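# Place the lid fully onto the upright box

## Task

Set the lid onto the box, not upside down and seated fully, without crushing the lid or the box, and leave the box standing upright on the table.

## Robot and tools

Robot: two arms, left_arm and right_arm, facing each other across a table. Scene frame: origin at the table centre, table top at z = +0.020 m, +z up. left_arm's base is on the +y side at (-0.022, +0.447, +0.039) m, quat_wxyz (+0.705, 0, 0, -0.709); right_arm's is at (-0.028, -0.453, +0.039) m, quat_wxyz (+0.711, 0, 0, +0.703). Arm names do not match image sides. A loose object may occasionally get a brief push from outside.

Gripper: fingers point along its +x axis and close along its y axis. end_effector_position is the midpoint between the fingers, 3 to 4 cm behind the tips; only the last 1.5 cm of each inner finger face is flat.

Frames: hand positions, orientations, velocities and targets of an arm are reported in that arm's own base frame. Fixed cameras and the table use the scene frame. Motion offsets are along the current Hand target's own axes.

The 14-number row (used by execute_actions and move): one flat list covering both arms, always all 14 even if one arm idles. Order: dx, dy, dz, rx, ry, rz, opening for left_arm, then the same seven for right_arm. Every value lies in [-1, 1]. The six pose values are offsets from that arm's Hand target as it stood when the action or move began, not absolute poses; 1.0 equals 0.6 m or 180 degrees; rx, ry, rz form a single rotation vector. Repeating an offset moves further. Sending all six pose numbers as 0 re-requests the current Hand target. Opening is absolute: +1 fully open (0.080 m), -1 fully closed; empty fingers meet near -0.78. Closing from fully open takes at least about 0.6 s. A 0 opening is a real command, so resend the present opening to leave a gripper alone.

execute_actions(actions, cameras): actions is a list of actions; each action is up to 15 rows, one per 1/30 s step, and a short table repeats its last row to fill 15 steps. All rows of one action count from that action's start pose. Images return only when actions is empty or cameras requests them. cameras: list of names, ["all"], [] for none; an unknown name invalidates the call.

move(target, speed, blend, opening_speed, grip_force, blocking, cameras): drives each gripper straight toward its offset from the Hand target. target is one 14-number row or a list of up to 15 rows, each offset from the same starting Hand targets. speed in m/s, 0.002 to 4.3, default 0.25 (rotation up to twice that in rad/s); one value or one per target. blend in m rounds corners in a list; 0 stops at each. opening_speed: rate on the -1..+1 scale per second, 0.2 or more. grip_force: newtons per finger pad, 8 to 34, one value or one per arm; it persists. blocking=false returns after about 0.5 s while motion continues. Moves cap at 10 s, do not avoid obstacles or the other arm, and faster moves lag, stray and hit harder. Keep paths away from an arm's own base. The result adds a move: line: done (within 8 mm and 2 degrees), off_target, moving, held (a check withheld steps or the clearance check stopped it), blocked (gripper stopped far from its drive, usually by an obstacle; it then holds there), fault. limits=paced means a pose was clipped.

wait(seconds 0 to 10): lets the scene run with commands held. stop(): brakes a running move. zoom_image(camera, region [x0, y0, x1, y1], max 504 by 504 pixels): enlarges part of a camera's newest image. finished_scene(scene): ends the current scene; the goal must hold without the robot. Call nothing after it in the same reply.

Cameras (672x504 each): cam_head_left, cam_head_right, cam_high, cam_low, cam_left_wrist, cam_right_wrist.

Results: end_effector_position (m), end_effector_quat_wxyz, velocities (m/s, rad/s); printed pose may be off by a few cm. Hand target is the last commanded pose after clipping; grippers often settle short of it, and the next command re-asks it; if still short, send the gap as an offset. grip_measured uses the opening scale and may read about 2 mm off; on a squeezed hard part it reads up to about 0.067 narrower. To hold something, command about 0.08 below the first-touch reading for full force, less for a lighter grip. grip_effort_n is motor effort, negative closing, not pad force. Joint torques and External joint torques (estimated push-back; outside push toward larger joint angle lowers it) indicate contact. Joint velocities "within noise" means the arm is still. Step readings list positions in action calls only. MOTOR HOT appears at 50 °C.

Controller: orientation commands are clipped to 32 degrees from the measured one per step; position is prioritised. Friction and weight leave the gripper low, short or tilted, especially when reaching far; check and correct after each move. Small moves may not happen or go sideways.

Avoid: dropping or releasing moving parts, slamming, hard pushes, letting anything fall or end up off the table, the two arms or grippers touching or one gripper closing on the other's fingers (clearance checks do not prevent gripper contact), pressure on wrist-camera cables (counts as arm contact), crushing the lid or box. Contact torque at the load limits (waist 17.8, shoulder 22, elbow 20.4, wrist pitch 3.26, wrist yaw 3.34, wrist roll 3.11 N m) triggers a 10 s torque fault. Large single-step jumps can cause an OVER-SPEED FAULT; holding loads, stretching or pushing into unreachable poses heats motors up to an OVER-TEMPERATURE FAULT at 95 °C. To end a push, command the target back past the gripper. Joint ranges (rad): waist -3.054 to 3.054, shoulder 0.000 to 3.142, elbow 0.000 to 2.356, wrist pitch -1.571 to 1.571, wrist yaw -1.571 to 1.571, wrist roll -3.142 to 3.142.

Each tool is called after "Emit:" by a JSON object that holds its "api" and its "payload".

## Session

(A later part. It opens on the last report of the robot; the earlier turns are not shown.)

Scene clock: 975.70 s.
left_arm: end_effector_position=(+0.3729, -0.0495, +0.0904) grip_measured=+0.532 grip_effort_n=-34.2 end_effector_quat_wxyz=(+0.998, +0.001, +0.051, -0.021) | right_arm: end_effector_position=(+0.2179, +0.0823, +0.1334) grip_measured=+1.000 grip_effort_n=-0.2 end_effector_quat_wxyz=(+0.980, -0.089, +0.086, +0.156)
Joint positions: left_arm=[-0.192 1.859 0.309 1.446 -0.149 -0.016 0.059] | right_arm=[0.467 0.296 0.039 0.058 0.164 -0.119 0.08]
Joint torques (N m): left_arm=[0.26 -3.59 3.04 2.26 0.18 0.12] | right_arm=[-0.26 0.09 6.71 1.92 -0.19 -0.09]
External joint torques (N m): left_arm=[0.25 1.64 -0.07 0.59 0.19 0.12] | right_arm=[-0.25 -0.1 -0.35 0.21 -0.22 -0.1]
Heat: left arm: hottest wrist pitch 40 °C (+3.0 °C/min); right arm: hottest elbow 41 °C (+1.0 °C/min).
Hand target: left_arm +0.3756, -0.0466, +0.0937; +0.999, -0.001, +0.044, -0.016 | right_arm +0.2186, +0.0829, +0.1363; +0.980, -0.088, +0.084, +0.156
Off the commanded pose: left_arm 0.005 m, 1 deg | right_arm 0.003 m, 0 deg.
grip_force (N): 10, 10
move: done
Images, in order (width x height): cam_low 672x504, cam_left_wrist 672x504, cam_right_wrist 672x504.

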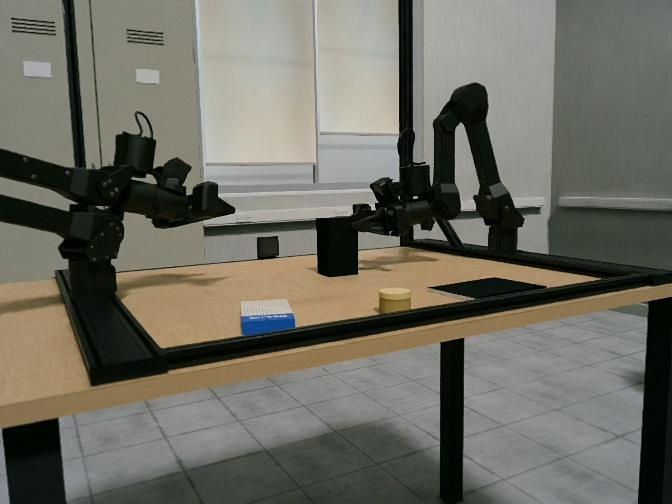

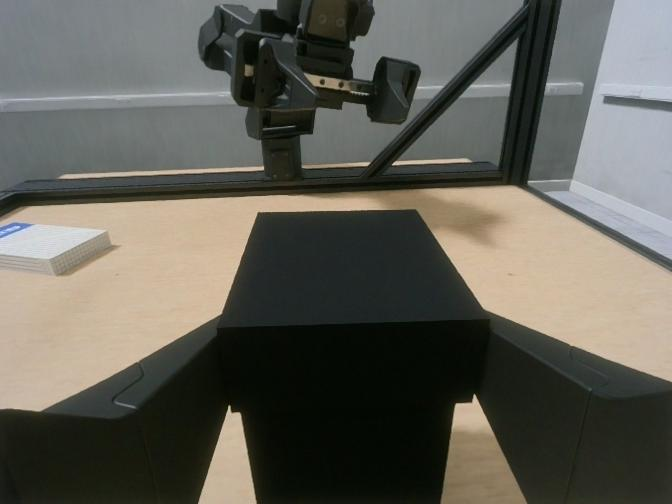

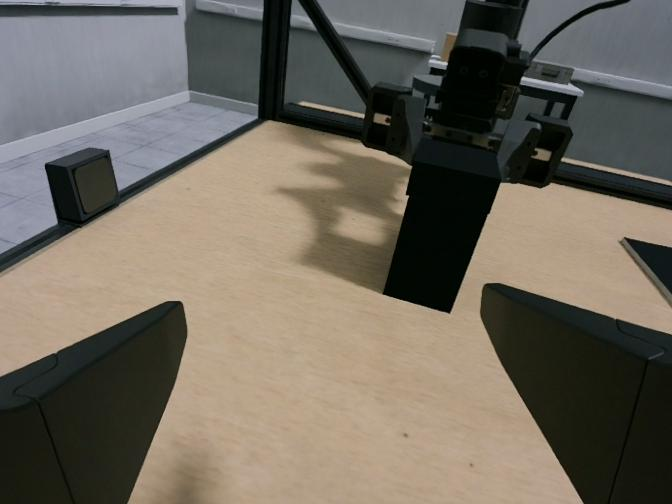

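Emit:
{"api": "move", "payload": {"target": [[0.0018, 0.0025, 0.006, 0, 0, 0, 0.4, 0, 0, 0, 0, 0, 0, 1], [0.002, 0.002, -0.005, 0, 0, 0, 0.4, 0, 0, 0, 0, 0, 0, 1]], "speed": 0.04, "cameras": ["cam_low", "cam_right_wrist", "cam_left_wrist"]}}

Emit:
{"api": "zoom_image", "payload": {"camera": "cam_low", "region": [300, 200, 380, 290]}}

Emit:
{"api": "zoom_image", "payload": {"camera": "cam_right_wrist", "region": [370, 120, 520, 320]}}

Scene clock: 1000.07 s.
left_arm: end_effector_position=(+0.3739, -0.0483, +0.0897) grip_measured=+0.532 grip_effort_n=-34.2 end_effector_quat_wxyz=(+0.999, +0.000, +0.047, -0.021) | right_arm: end_effector_position=(+0.2179, +0.0823, +0.1334) grip_measured=+1.000 grip_effort_n=-0.2 end_effector_quat_wxyz=(+0.980, -0.089, +0.086, +0.156)
Joint positions: left_arm=[-0.185 1.879 0.311 1.474 -0.143 -0.015 0.059] | right_arm=[0.467 0.296 0.039 0.058 0.164 -0.119 0.08]
Joint torques (N m): left_arm=[0.24 -3.22 3.09 1.87 0.09 0.1] | right_arm=[-0.18 0.03 6.76 1.92 -0.18 -0.09]
External joint torques (N m): left_arm=[0.23 2.05 0.1 0.21 0.1 0.09] | right_arm=[-0.15 -0.17 -0.34 0.21 -0.22 -0.1]
Heat: left arm: hottest wrist pitch 38 °C (+2.0 °C/min); right arm: hottest elbow 42 °C (+1.0 °C/min).
Hand target: left_arm +0.3766, -0.0454, +0.0907; +0.999, -0.001, +0.044, -0.016 | right_arm +0.2186, +0.0829, +0.1363; +0.980, -0.088, +0.084, +0.156
Off the commanded pose: left_arm 0.004 m, 1 deg | right_arm 0.003 m, 0 deg.
grip_force (N): 10, 10
move: done
Images, in order (width x height): cam_low 672x504, cam_left_wrist 672x504, cam_right_wrist 672x504.

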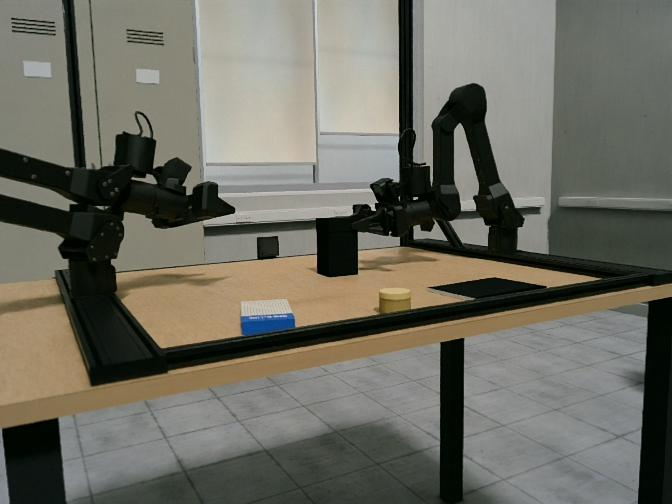

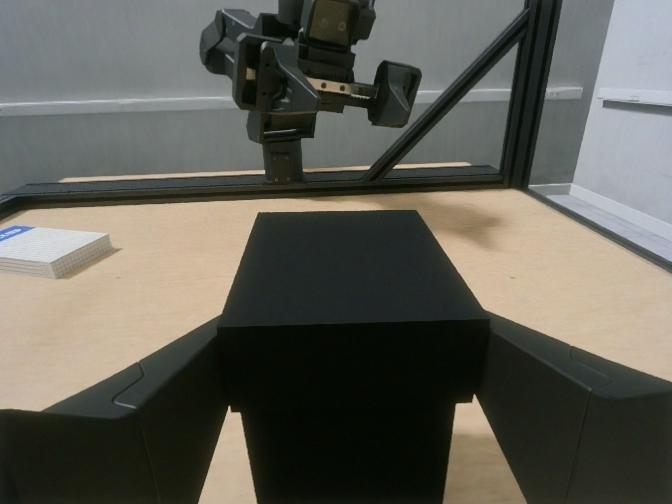

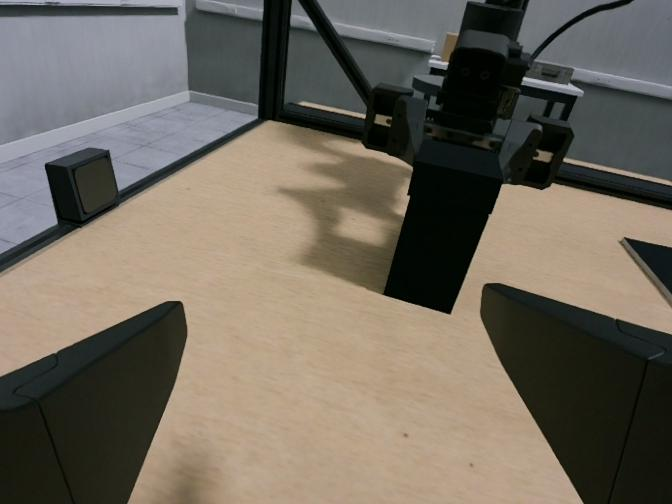

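Scaled by 5.600 from the camera's 672x504 image, which has a finer 960x720 frame.

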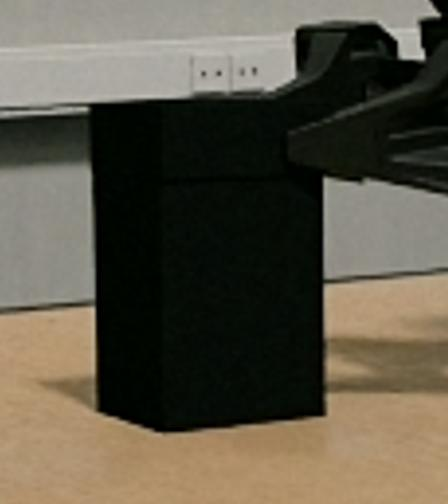

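Scaled by 2.520 from the camera's 672x504 image, which has a finer 960x720 frame.

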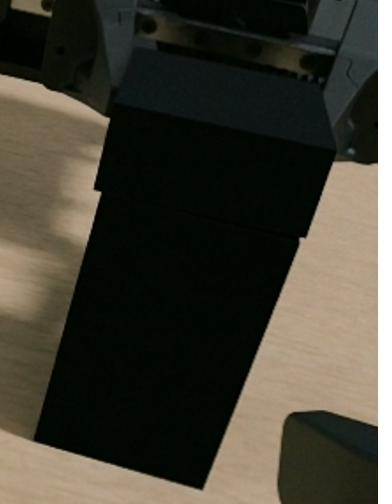

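Emit:
{"api": "move", "payload": {"target": [[-0.0015, 0, 0.0166, 0, 0, 0, 0.4, 0, 0, 0, 0, 0, 0, 1], [0.0035, 0, 0.017, 0, 0.0167, 0, 0.4, 0, 0, 0, 0, 0, 0, 1], [0.0038, 0, 0.0137, 0, 0.0167, 0, 0.4, 0, 0, 0, 0, 0, 0, 1]], "speed": 0.04, "cameras": ["cam_low", "cam_right_wrist"]}}

Emit:
{"api": "zoom_image", "payload": {"camera": "cam_low", "region": [300, 200, 380, 290]}}

Emit:
{"api": "zoom_image", "payload": {"camera": "cam_right_wrist", "region": [370, 120, 520, 320]}}

Scene clock: 1026.97 s.
left_arm: end_effector_position=(+0.3759, -0.0488, +0.0936) grip_measured=+0.532 grip_effort_n=-34.2 end_effector_quat_wxyz=(+0.997, -0.001, +0.079, -0.022) | right_arm: end_effector_position=(+0.2179, +0.0823, +0.1334) grip_measured=+1.000 grip_effort_n=-0.2 end_effector_quat_wxyz=(+0.980, -0.089, +0.086, +0.156)
Joint positions: left_arm=[-0.184 1.767 0.334 1.274 -0.138 -0.027 0.059] | right_arm=[0.467 0.296 0.039 0.058 0.164 -0.119 0.08]
Joint torques (N m): left_arm=[0.31 -3.92 3.98 1.91 0.15 -0.06] | right_arm=[-0.19 -0.01 6.78 1.95 -0.19 -0.09]
External joint torques (N m): left_arm=[0.31 1.19 0.32 0.25 0.16 -0.07] | right_arm=[-0.2 -0.24 -0.18 0.28 -0.21 -0.1]
Heat: left arm: hottest wrist pitch 36 °C (-3.0 °C/min); right arm: hottest elbow 42 °C (+1.0 °C/min).
Hand target: left_arm +0.3796, -0.0455, +0.0986; +0.997, -0.001, +0.070, -0.016 | right_arm +0.2186, +0.0829, +0.1363; +0.980, -0.088, +0.084, +0.156
Off the commanded pose: left_arm 0.007 m, 1 deg | right_arm 0.003 m, 0 deg.
grip_force (N): 10, 10
move: done
Images, in order (width x height): cam_low 672x504, cam_right_wrist 672x504.

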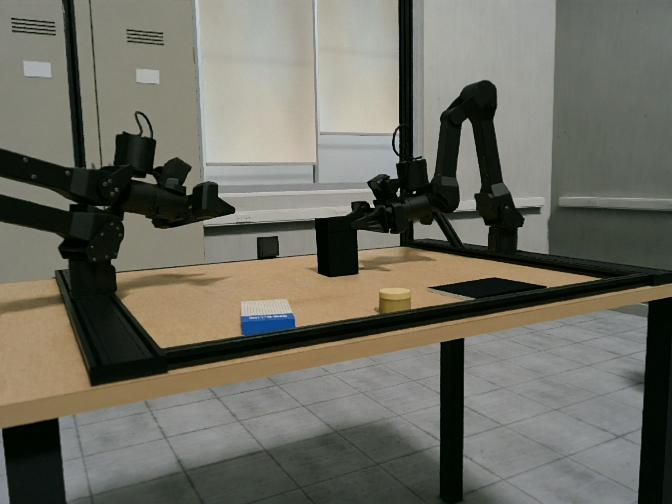

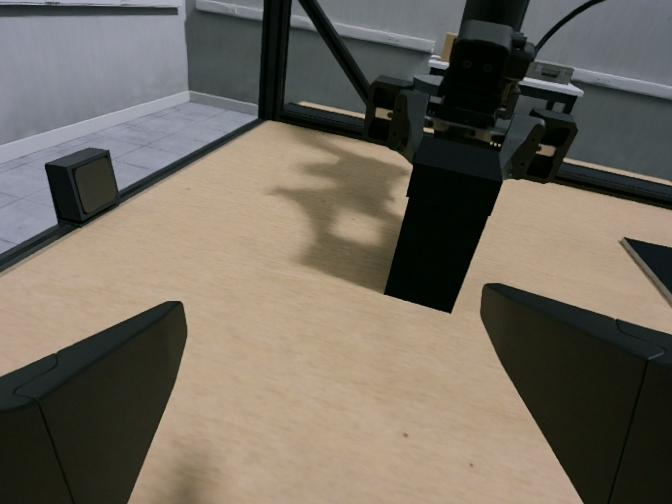

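Scaled by 5.600 from the camera's 672x504 image, which has a finer 960x720 frame.

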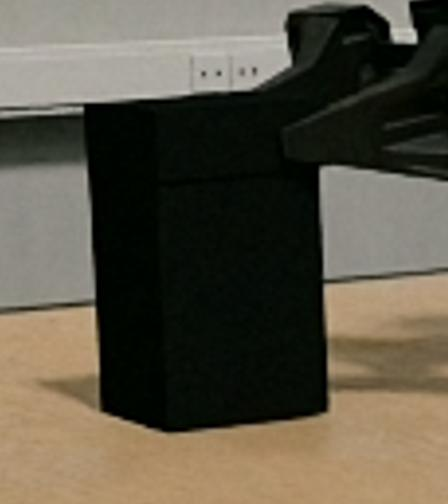

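Scaled by 2.520 from the camera's 672x504 image, which has a finer 960x720 frame.

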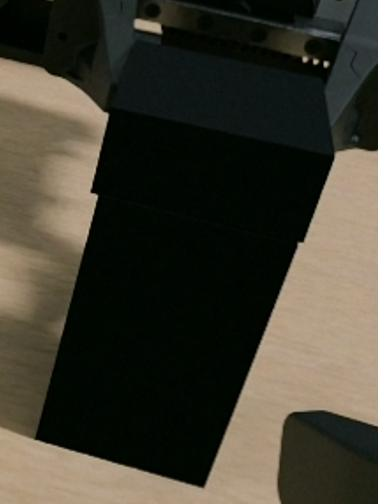

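Emit:
{"api": "move", "payload": {"target": [[-0.005, 0, -0.0007, 0, 0, 0, 0.4, 0, 0, 0, 0, 0, 0, 1], [-0.004, 0, -0.0073, 0, -0.0167, 0, 0.4, 0, 0, 0, 0, 0, 0, 1]], "speed": 0.04, "cameras": ["cam_low", "cam_right_wrist", "cam_left_wrist"]}}

Emit:
{"api": "zoom_image", "payload": {"camera": "cam_low", "region": [300, 200, 380, 290]}}

Emit:
{"api": "zoom_image", "payload": {"camera": "cam_right_wrist", "region": [370, 120, 520, 320]}}

Scene clock: 1042.40 s.
left_arm: end_effector_position=(+0.3762, -0.0488, +0.0918) grip_measured=+0.532 grip_effort_n=-34.2 end_effector_quat_wxyz=(+0.998, -0.005, +0.051, -0.022) | right_arm: end_effector_position=(+0.2179, +0.0823, +0.1334) grip_measured=+1.000 grip_effort_n=-0.7 end_effector_quat_wxyz=(+0.980, -0.089, +0.086, +0.156)
Joint positions: left_arm=[-0.184 1.858 0.321 1.434 -0.138 -0.027 0.059] | right_arm=[0.467 0.296 0.039 0.058 0.164 -0.119 0.08]
Joint torques (N m): left_arm=[0.1 -3.96 2.05 2.57 0.04 0.19] | right_arm=[-0.28 0.02 6.72 1.95 -0.19 -0.09]
External joint torques (N m): left_arm=[0.06 1.38 -1.12 0.88 0.05 0.18] | right_arm=[-0.28 -0.17 -0.35 0.24 -0.22 -0.1]
Heat: left arm: hottest wrist pitch 36 °C (-3.0 °C/min); right arm: hottest elbow 42 °C (+1.0 °C/min).
Hand target: left_arm +0.3766, -0.0454, +0.0946; +0.999, -0.001, +0.044, -0.016 | right_arm +0.2186, +0.0829, +0.1363; +0.980, -0.088, +0.084, +0.156
Off the commanded pose: left_arm 0.005 m, 1 deg | right_arm 0.003 m, 0 deg.
grip_force (N): 10, 10
move: done
Images, in order (width x height): cam_low 672x504, cam_left_wrist 672x504, cam_right_wrist 672x504.

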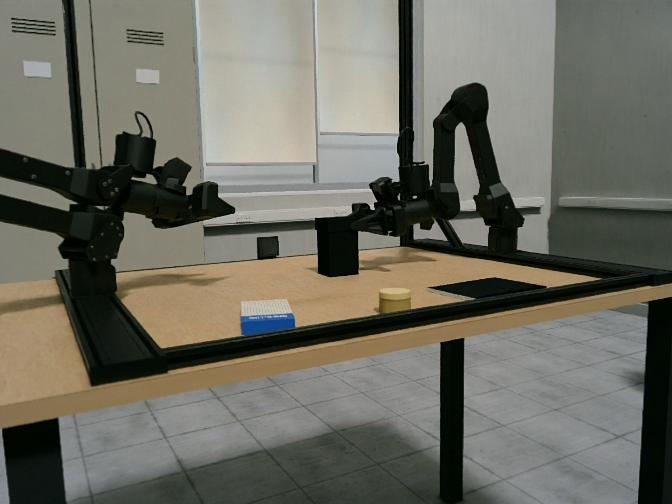

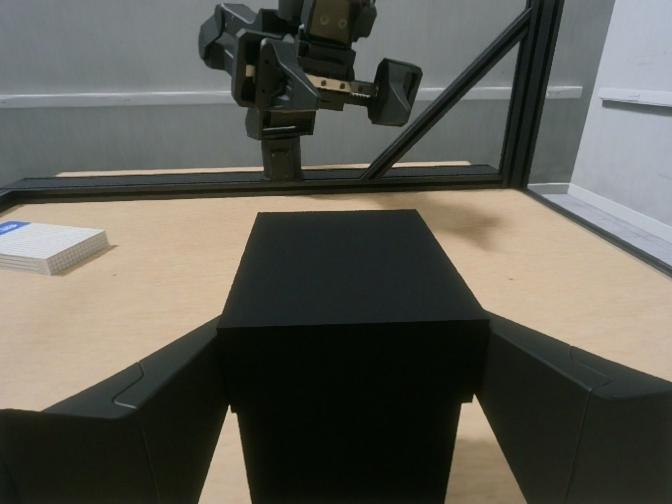

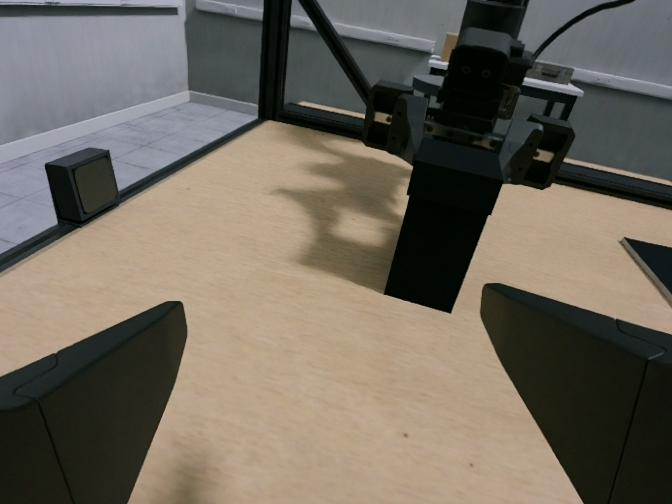

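Scaled by 5.600 from the camera's 672x504 image, which has a finer 960x720 frame.

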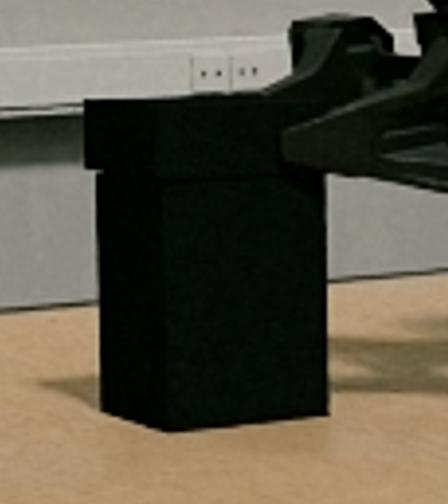

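Scaled by 2.520 from the camera's 672x504 image, which has a finer 960x720 frame.

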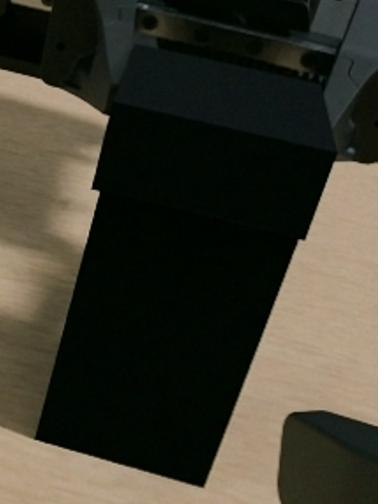

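Emit:
{"api": "move", "payload": {"target": [[0.0006, 0, 0.0126, 0, 0.0222, 0, 0.4, 0, 0, 0, 0, 0, 0, 1], [0.001, 0, 0.0073, 0, 0.0222, 0, 0.4, 0, 0, 0, 0, 0, 0, 1], [-0.0106, 0, 0.0063, 0, 0.0222, 0, 0.4, 0, 0, 0, 0, 0, 0, 1]], "speed": 0.04, "cameras": ["cam_low", "cam_right_wrist"]}}

Emit:
{"api": "zoom_image", "payload": {"camera": "cam_low", "region": [300, 200, 380, 290]}}

Emit:
{"api": "zoom_image", "payload": {"camera": "cam_right_wrist", "region": [370, 120, 520, 320]}}

Scene clock: 1063.20 s.
left_arm: end_effector_position=(+0.3716, -0.0480, +0.0944) grip_measured=+0.532 grip_effort_n=-34.2 end_effector_quat_wxyz=(+0.996, +0.005, +0.086, -0.022) | right_arm: end_effector_position=(+0.2179, +0.0823, +0.1334) grip_measured=+1.000 grip_effort_n=-0.7 end_effector_quat_wxyz=(+0.980, -0.089, +0.086, +0.156)
Joint positions: left_arm=[-0.184 1.73 0.321 1.234 -0.138 -0.018 0.059] | right_arm=[0.467 0.296 0.039 0.058 0.164 -0.119 0.08]
Joint torques (N m): left_arm=[-0.13 -5.31 2.13 2.17 -0.01 -0.14] | right_arm=[-0.12 0.06 6.67 1.96 -0.18 -0.08]
External joint torques (N m): left_arm=[-0.08 -0.33 -1.66 0.5 0 -0.14] | right_arm=[-0.11 -0.16 -0.29 0.28 -0.21 -0.09]
Heat: left arm: hottest wrist pitch 39 °C (+2.0 °C/min); right arm: hottest elbow 42 °C (+0.0 °C/min).
Hand target: left_arm +0.3706, -0.0452, +0.0990; +0.997, -0.001, +0.078, -0.016 | right_arm +0.2186, +0.0829, +0.1363; +0.980, -0.088, +0.084, +0.156
Off the commanded pose: left_arm 0.005 m, 1 deg | right_arm 0.003 m, 0 deg.
grip_force (N): 10, 10
move: done
Images, in order (width x height): cam_low 672x504, cam_right_wrist 672x504.

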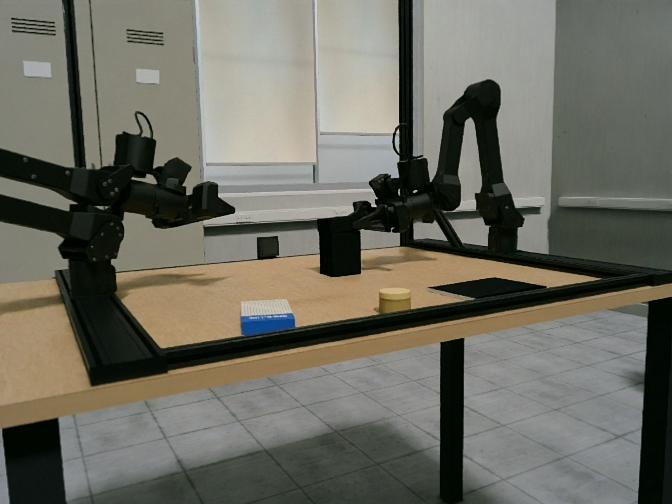

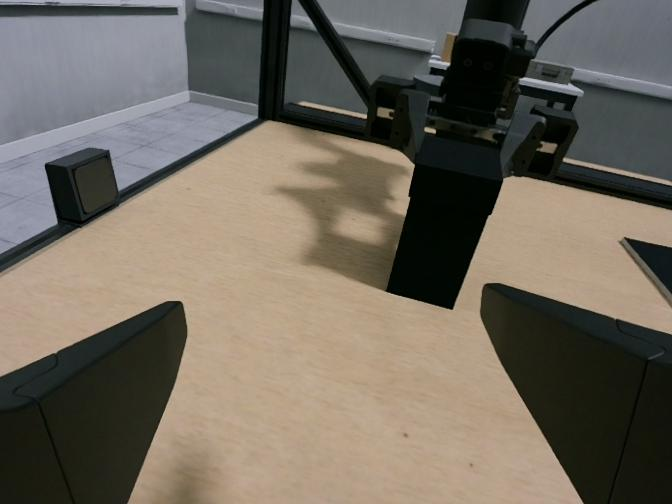

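Scaled by 5.600 from the camera's 672x504 image, which has a finer 960x720 frame.

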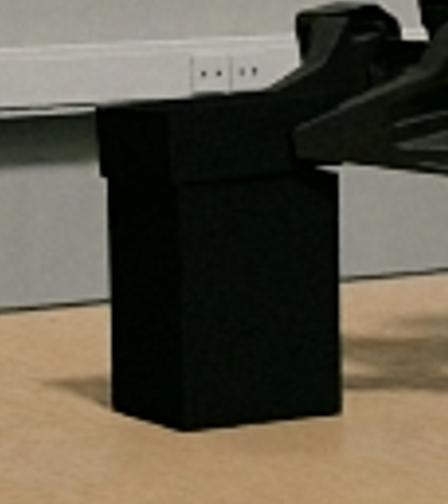

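Scaled by 2.520 from the camera's 672x504 image, which has a finer 960x720 frame.

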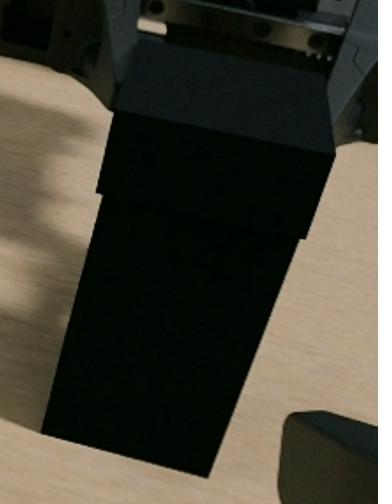

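Emit:
{"api": "move", "payload": {"target": [[-0.0009, 0, 0.0058, 0, 0, 0, 0.4, 0, 0, 0, 0, 0, 0, 1], [-0.0083, 0, 0.0046, 0, 0, 0, 0.4, 0, 0, 0, 0, 0, 0, 1]], "speed": 0.04, "cameras": ["cam_low", "cam_right_wrist"]}}

Emit:
{"api": "zoom_image", "payload": {"camera": "cam_low", "region": [300, 200, 380, 290]}}

Emit:
{"api": "zoom_image", "payload": {"camera": "cam_right_wrist", "region": [370, 120, 520, 320]}}

Scene clock: 1098.63 s.
left_arm: end_effector_position=(+0.3663, -0.0476, +0.0961) grip_measured=+0.532 grip_effort_n=-34.2 end_effector_quat_wxyz=(+0.996, +0.000, +0.088, -0.022) | right_arm: end_effector_position=(+0.2179, +0.0823, +0.1334) grip_measured=+1.000 grip_effort_n=-0.7 end_effector_quat_wxyz=(+0.980, -0.089, +0.086, +0.156)
Joint positions: left_arm=[-0.185 1.7 0.303 1.219 -0.138 -0.028 0.059] | right_arm=[0.467 0.296 0.039 0.058 0.164 -0.119 0.08]
Joint torques (N m): left_arm=[-0.25 -5.74 2.61 1.73 -0.1 -0.1] | right_arm=[-0.25 0.01 6.69 1.94 -0.17 -0.11]
External joint torques (N m): left_arm=[-0.3 -0.94 -1.26 0.06 -0.07 -0.1] | right_arm=[-0.24 -0.18 -0.41 0.22 -0.2 -0.12]
Heat: left arm: hottest wrist pitch 37 °C (+1.0 °C/min); right arm: hottest elbow 43 °C (+1.0 °C/min).
Hand target: left_arm +0.3661, -0.0450, +0.1025; +0.997, -0.001, +0.078, -0.016 | right_arm +0.2186, +0.0829, +0.1363; +0.980, -0.088, +0.084, +0.156
Off the commanded pose: left_arm 0.007 m, 1 deg | right_arm 0.003 m, 0 deg.
grip_force (N): 10, 10
move: done
Images, in order (width x height): cam_low 672x504, cam_right_wrist 672x504.

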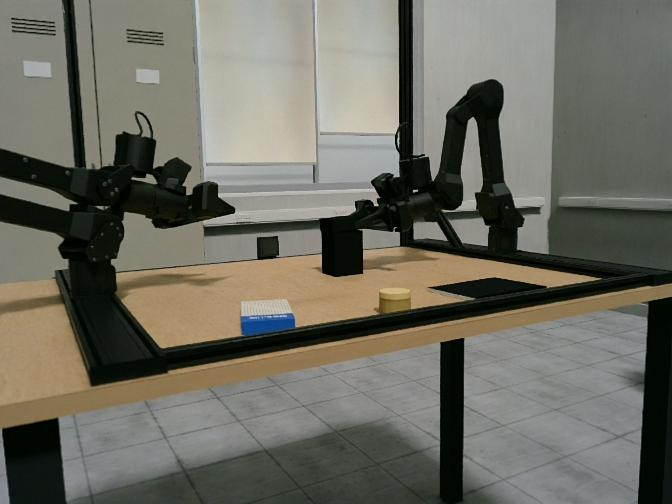

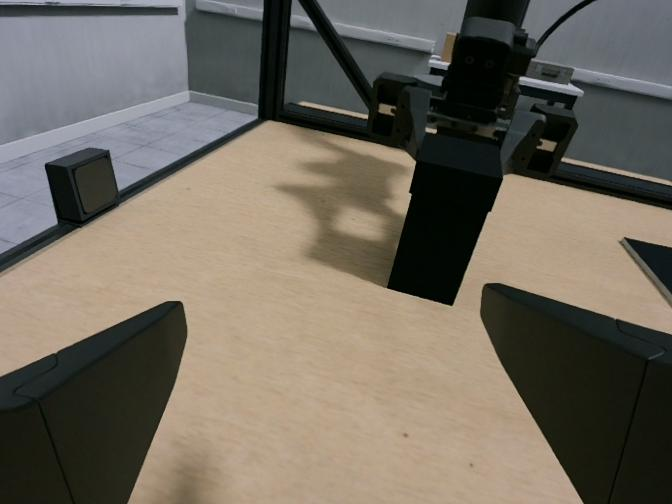

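Scaled by 5.600 from the camera's 672x504 image, which has a finer 960x720 frame.

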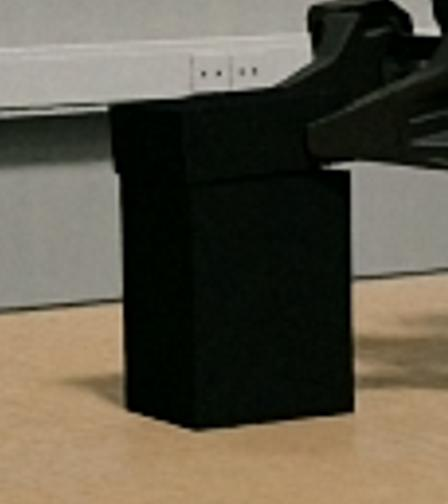

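Scaled by 2.520 from the camera's 672x504 image, which has a finer 960x720 frame.

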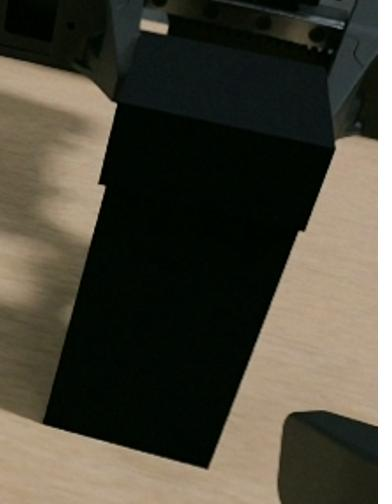

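Emit:
{"api": "move", "payload": {"target": [[0.0003, 0, -0.0075, 0, -0.0111, 0, 0.4, 0, 0, 0, 0, 0, 0, 1], [0.001, 0, -0.014, 0, -0.0222, 0, 0.4, 0, 0, 0, 0, 0, 0, 1]], "speed": 0.03, "cameras": ["cam_low", "cam_right_wrist"]}}

Emit:
{"api": "zoom_image", "payload": {"camera": "cam_low", "region": [300, 200, 380, 290]}}

Emit:
{"api": "zoom_image", "payload": {"camera": "cam_right_wrist", "region": [370, 120, 520, 320]}}

Scene clock: 1118.20 s.
left_arm: end_effector_position=(+0.3652, -0.0477, +0.0912) grip_measured=+0.532 grip_effort_n=-34.2 end_effector_quat_wxyz=(+0.998, -0.005, +0.051, -0.023) | right_arm: end_effector_position=(+0.2179, +0.0823, +0.1334) grip_measured=+1.000 grip_effort_n=-0.2 end_effector_quat_wxyz=(+0.980, -0.089, +0.086, +0.156)
Joint positions: left_arm=[-0.187 1.841 0.277 1.461 -0.14 -0.027 0.059] | right_arm=[0.467 0.296 0.039 0.058 0.164 -0.119 0.08]
Joint torques (N m): left_arm=[-0.24 -3.74 1.94 2.55 -0.17 0.18] | right_arm=[-0.18 0.1 6.73 1.93 -0.17 -0.09]
External joint torques (N m): left_arm=[-0.25 1.27 -1.09 0.9 -0.16 0.18] | right_arm=[-0.19 -0.1 -0.35 0.22 -0.18 -0.1]
Heat: left arm: hottest wrist pitch 35 °C (-4.1 °C/min); right arm: hottest elbow 43 °C (+1.0 °C/min).
Hand target: left_arm +0.3654, -0.0450, +0.0941; +0.999, -0.001, +0.044, -0.016 | right_arm +0.2186, +0.0829, +0.1363; +0.980, -0.088, +0.084, +0.156
Off the commanded pose: left_arm 0.004 m, 1 deg | right_arm 0.003 m, 0 deg.
grip_force (N): 10, 10
move: done
Images, in order (width x height): cam_low 672x504, cam_right_wrist 672x504.

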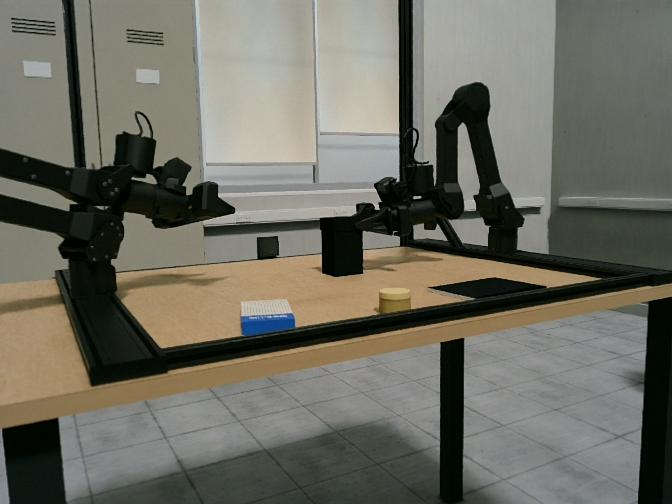

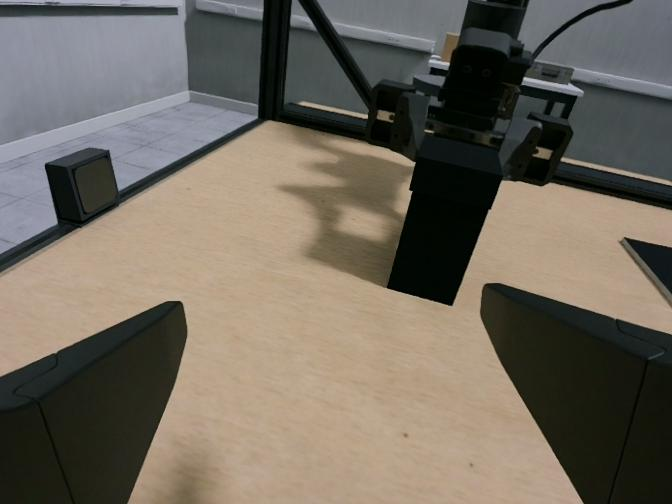

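Scaled by 5.600 from the camera's 672x504 image, which has a finer 960x720 frame.

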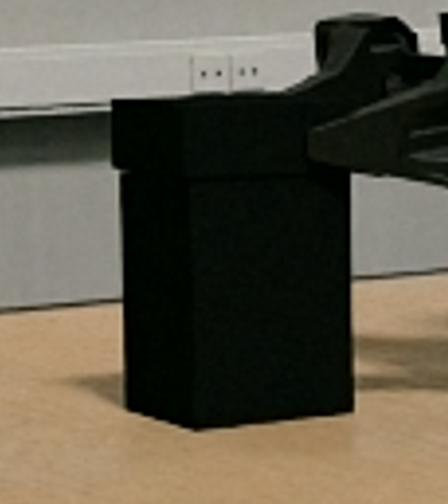

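Scaled by 2.520 from the camera's 672x504 image, which has a finer 960x720 frame.

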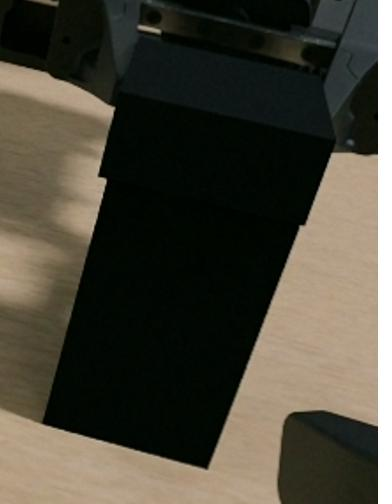

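Emit:
{"api": "move", "payload": {"target": [[-0.0018, -0.0003, -0.008, 0, 0, -0.0025, 0.4, 0, 0, 0, 0, 0, 0, 1]], "speed": 0.03, "cameras": ["cam_low", "cam_right_wrist"]}}

Emit:
{"api": "zoom_image", "payload": {"camera": "cam_low", "region": [300, 200, 380, 290]}}

Emit:
{"api": "zoom_image", "payload": {"camera": "cam_right_wrist", "region": [370, 120, 520, 320]}}

Scene clock: 1136.20 s.
left_arm: end_effector_position=(+0.3646, -0.0476, +0.0906) grip_measured=+0.532 grip_effort_n=-34.2 end_effector_quat_wxyz=(+0.999, -0.006, +0.043, -0.023) | right_arm: end_effector_position=(+0.2179, +0.0823, +0.1334) grip_measured=+1.000 grip_effort_n=-0.7 end_effector_quat_wxyz=(+0.980, -0.089, +0.086, +0.156)
Joint positions: left_arm=[-0.187 1.868 0.272 1.509 -0.14 -0.027 0.059] | right_arm=[0.467 0.296 0.039 0.058 0.164 -0.119 0.08]
Joint torques (N m): left_arm=[0.03 -3.29 1.47 2.09 0.19 0.17] | right_arm=[-0.19 0.06 6.65 1.95 -0.18 -0.11]
External joint torques (N m): left_arm=[0.03 1.76 -1.38 0.44 0.19 0.17] | right_arm=[-0.2 -0.15 -0.37 0.26 -0.2 -0.12]
Heat: left arm: hottest wrist pitch 36 °C (-1.0 °C/min); right arm: hottest elbow 43 °C (+1.0 °C/min).
Hand target: left_arm +0.3639, -0.0452, +0.0894; +0.999, -0.002, +0.044, -0.020 | right_arm +0.2186, +0.0829, +0.1363; +0.980, -0.088, +0.084, +0.156
Off the commanded pose: left_arm 0.003 m, 1 deg | right_arm 0.003 m, 0 deg.
grip_force (N): 10, 10
move: done
Images, in order (width x height): cam_low 672x504, cam_right_wrist 672x504.

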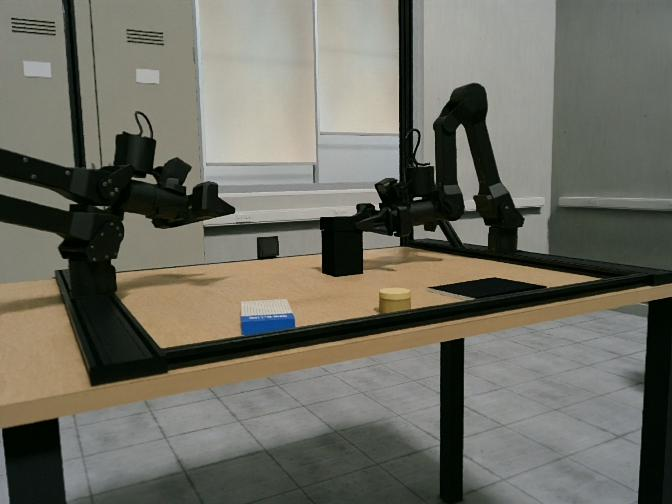

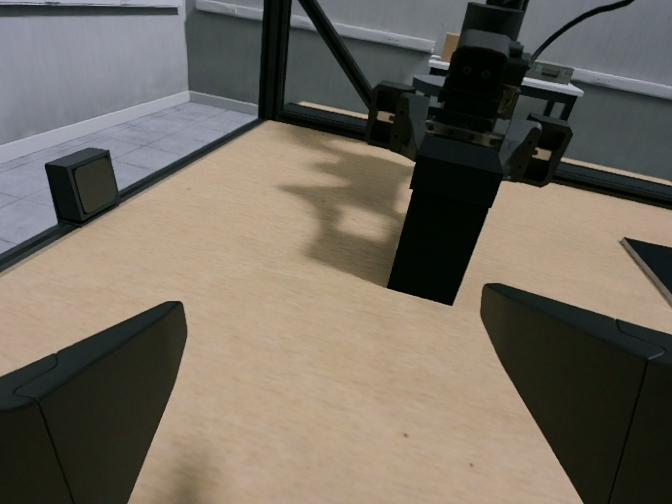

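Scaled by 5.600 from the camera's 672x504 image, which has a finer 960x720 frame.

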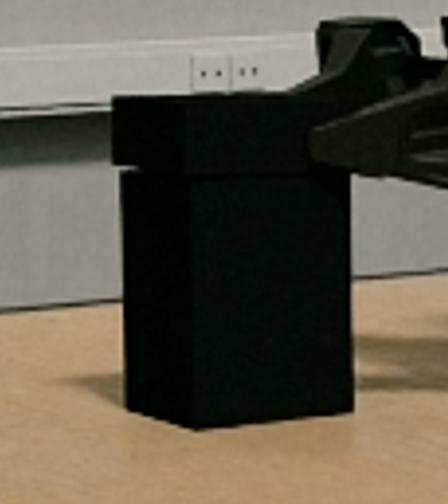

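Scaled by 2.520 from the camera's 672x504 image, which has a finer 960x720 frame.

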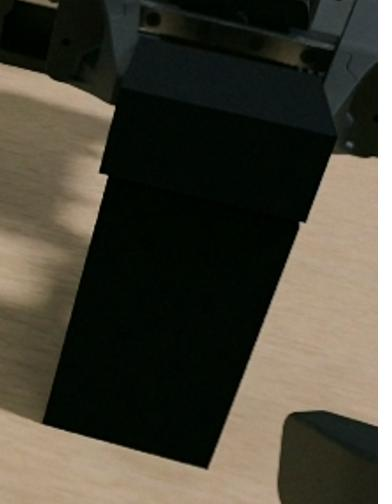

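Emit:
{"api": "execute_actions", "payload": {"actions": []}}

Emit:
{"api": "zoom_image", "payload": {"camera": "cam_left_wrist", "region": [220, 380, 490, 504]}}

Emit:
{"api": "zoom_image", "payload": {"camera": "cam_high", "region": [310, 220, 400, 310]}}

Emit:
{"api": "zoom_image", "payload": {"camera": "cam_head_left", "region": [280, 270, 360, 350]}}

Scene clock: 1153.17 s.
left_arm: end_effector_position=(+0.3646, -0.0476, +0.0906) grip_measured=+0.532 grip_effort_n=-34.2 end_effector_quat_wxyz=(+0.999, -0.006, +0.043, -0.023) | right_arm: end_effector_position=(+0.2179, +0.0823, +0.1334) grip_measured=+1.000 grip_effort_n=-0.2 end_effector_quat_wxyz=(+0.980, -0.089, +0.086, +0.156)
Joint positions: left_arm=[-0.187 1.868 0.272 1.509 -0.14 -0.027 0.059] | right_arm=[0.467 0.296 0.039 0.058 0.164 -0.119 0.08]
Joint velocities: within noise
Joint torques (N m): left_arm=[0.02 -3.31 1.46 2.1 0.19 0.17] | right_arm=[-0.26 0.12 6.68 1.96 -0.18 -0.08]
External joint torques (N m): left_arm=[0.02 1.72 -1.39 0.45 0.19 0.16] | right_arm=[-0.25 -0.07 -0.37 0.25 -0.2 -0.09]
Heat: left arm: hottest wrist pitch 35 °C (-2.0 °C/min); right arm: hottest elbow 43 °C (+0.0 °C/min).
Hand target: left_arm +0.3639, -0.0452, +0.0894; +0.999, -0.002, +0.044, -0.020 | right_arm +0.2186, +0.0829, +0.1363; +0.980, -0.088, +0.084, +0.156
Tool commands: left_gripper/opening=+0.4 right_gripper/opening=+1.0
Off the commanded pose: left_arm 0.003 m, 1 deg | right_arm 0.003 m, 0 deg.
grip_force (N): 10, 10

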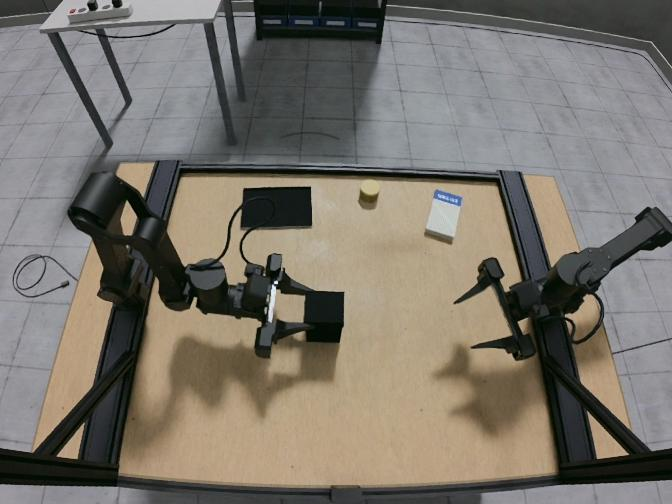

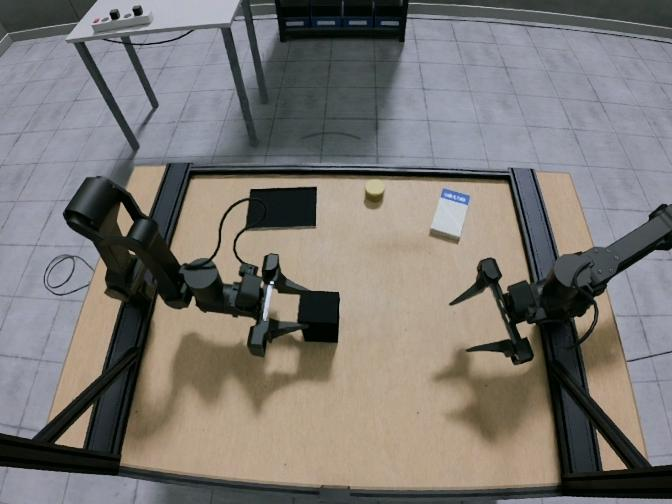

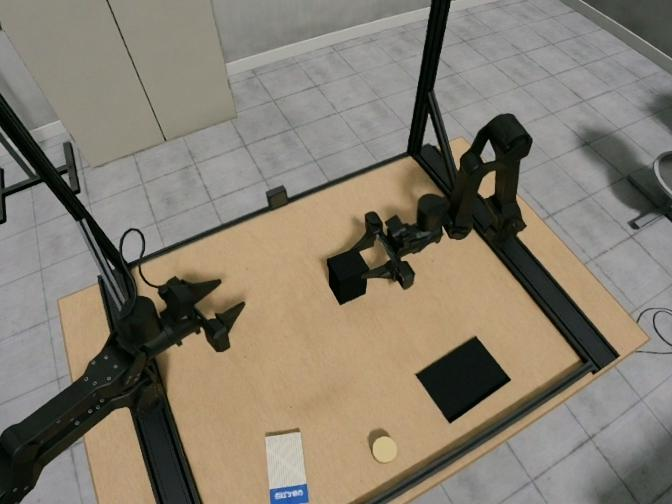

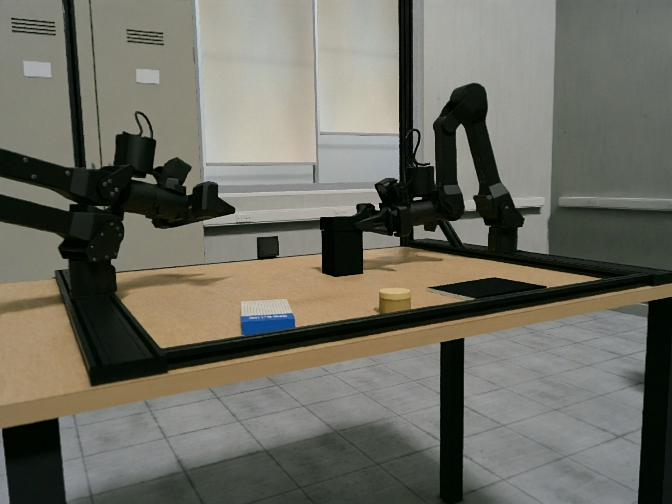

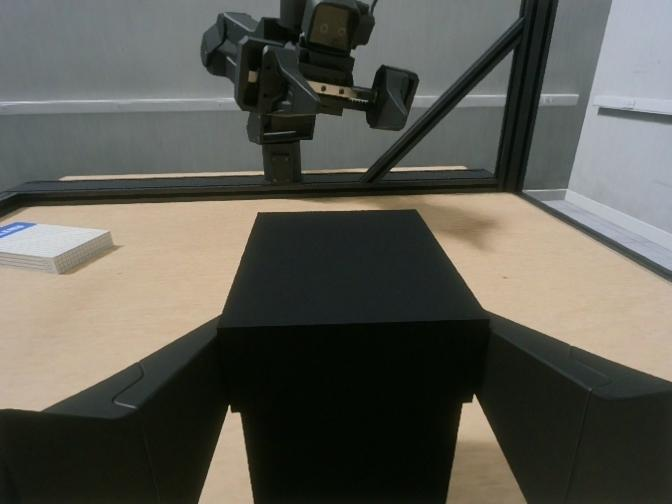

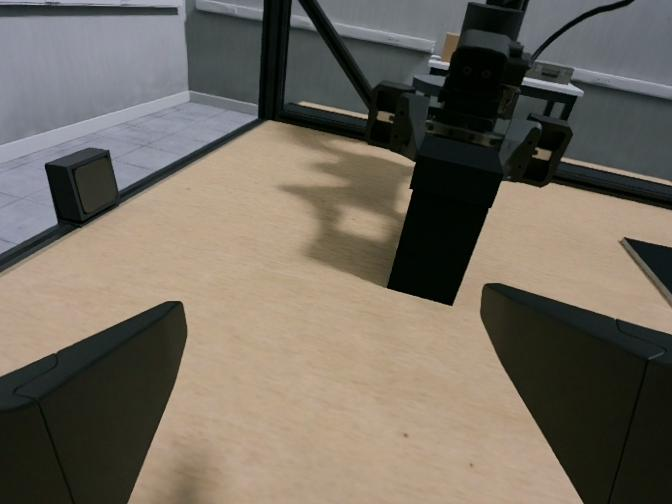

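Scaled by 1.867 from the camera's 672x504 image, which has a finer 960x720 frame.

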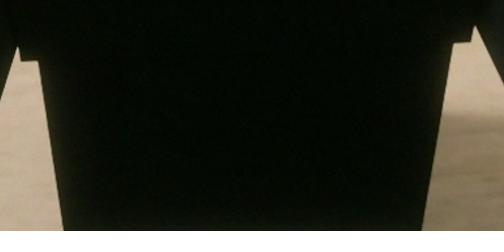

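Scaled by 5.600 from the camera's 672x504 image, which has a finer 960x720 frame.

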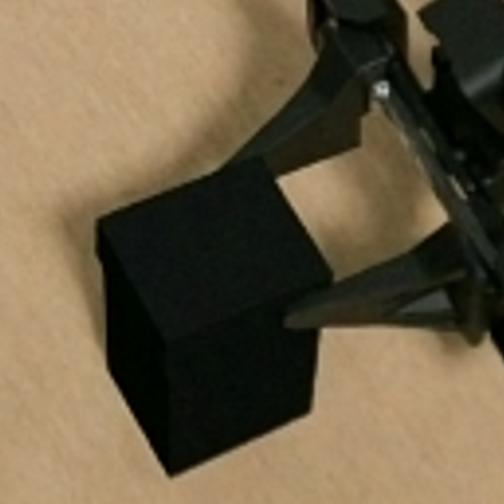

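Scaled by 6.300 from the camera's 672x504 image, which has a finer 960x720 frame.

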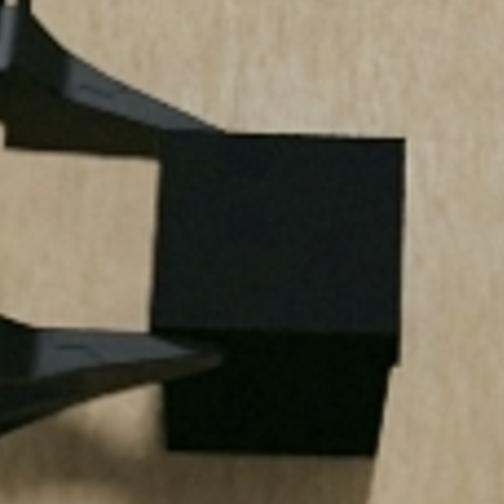

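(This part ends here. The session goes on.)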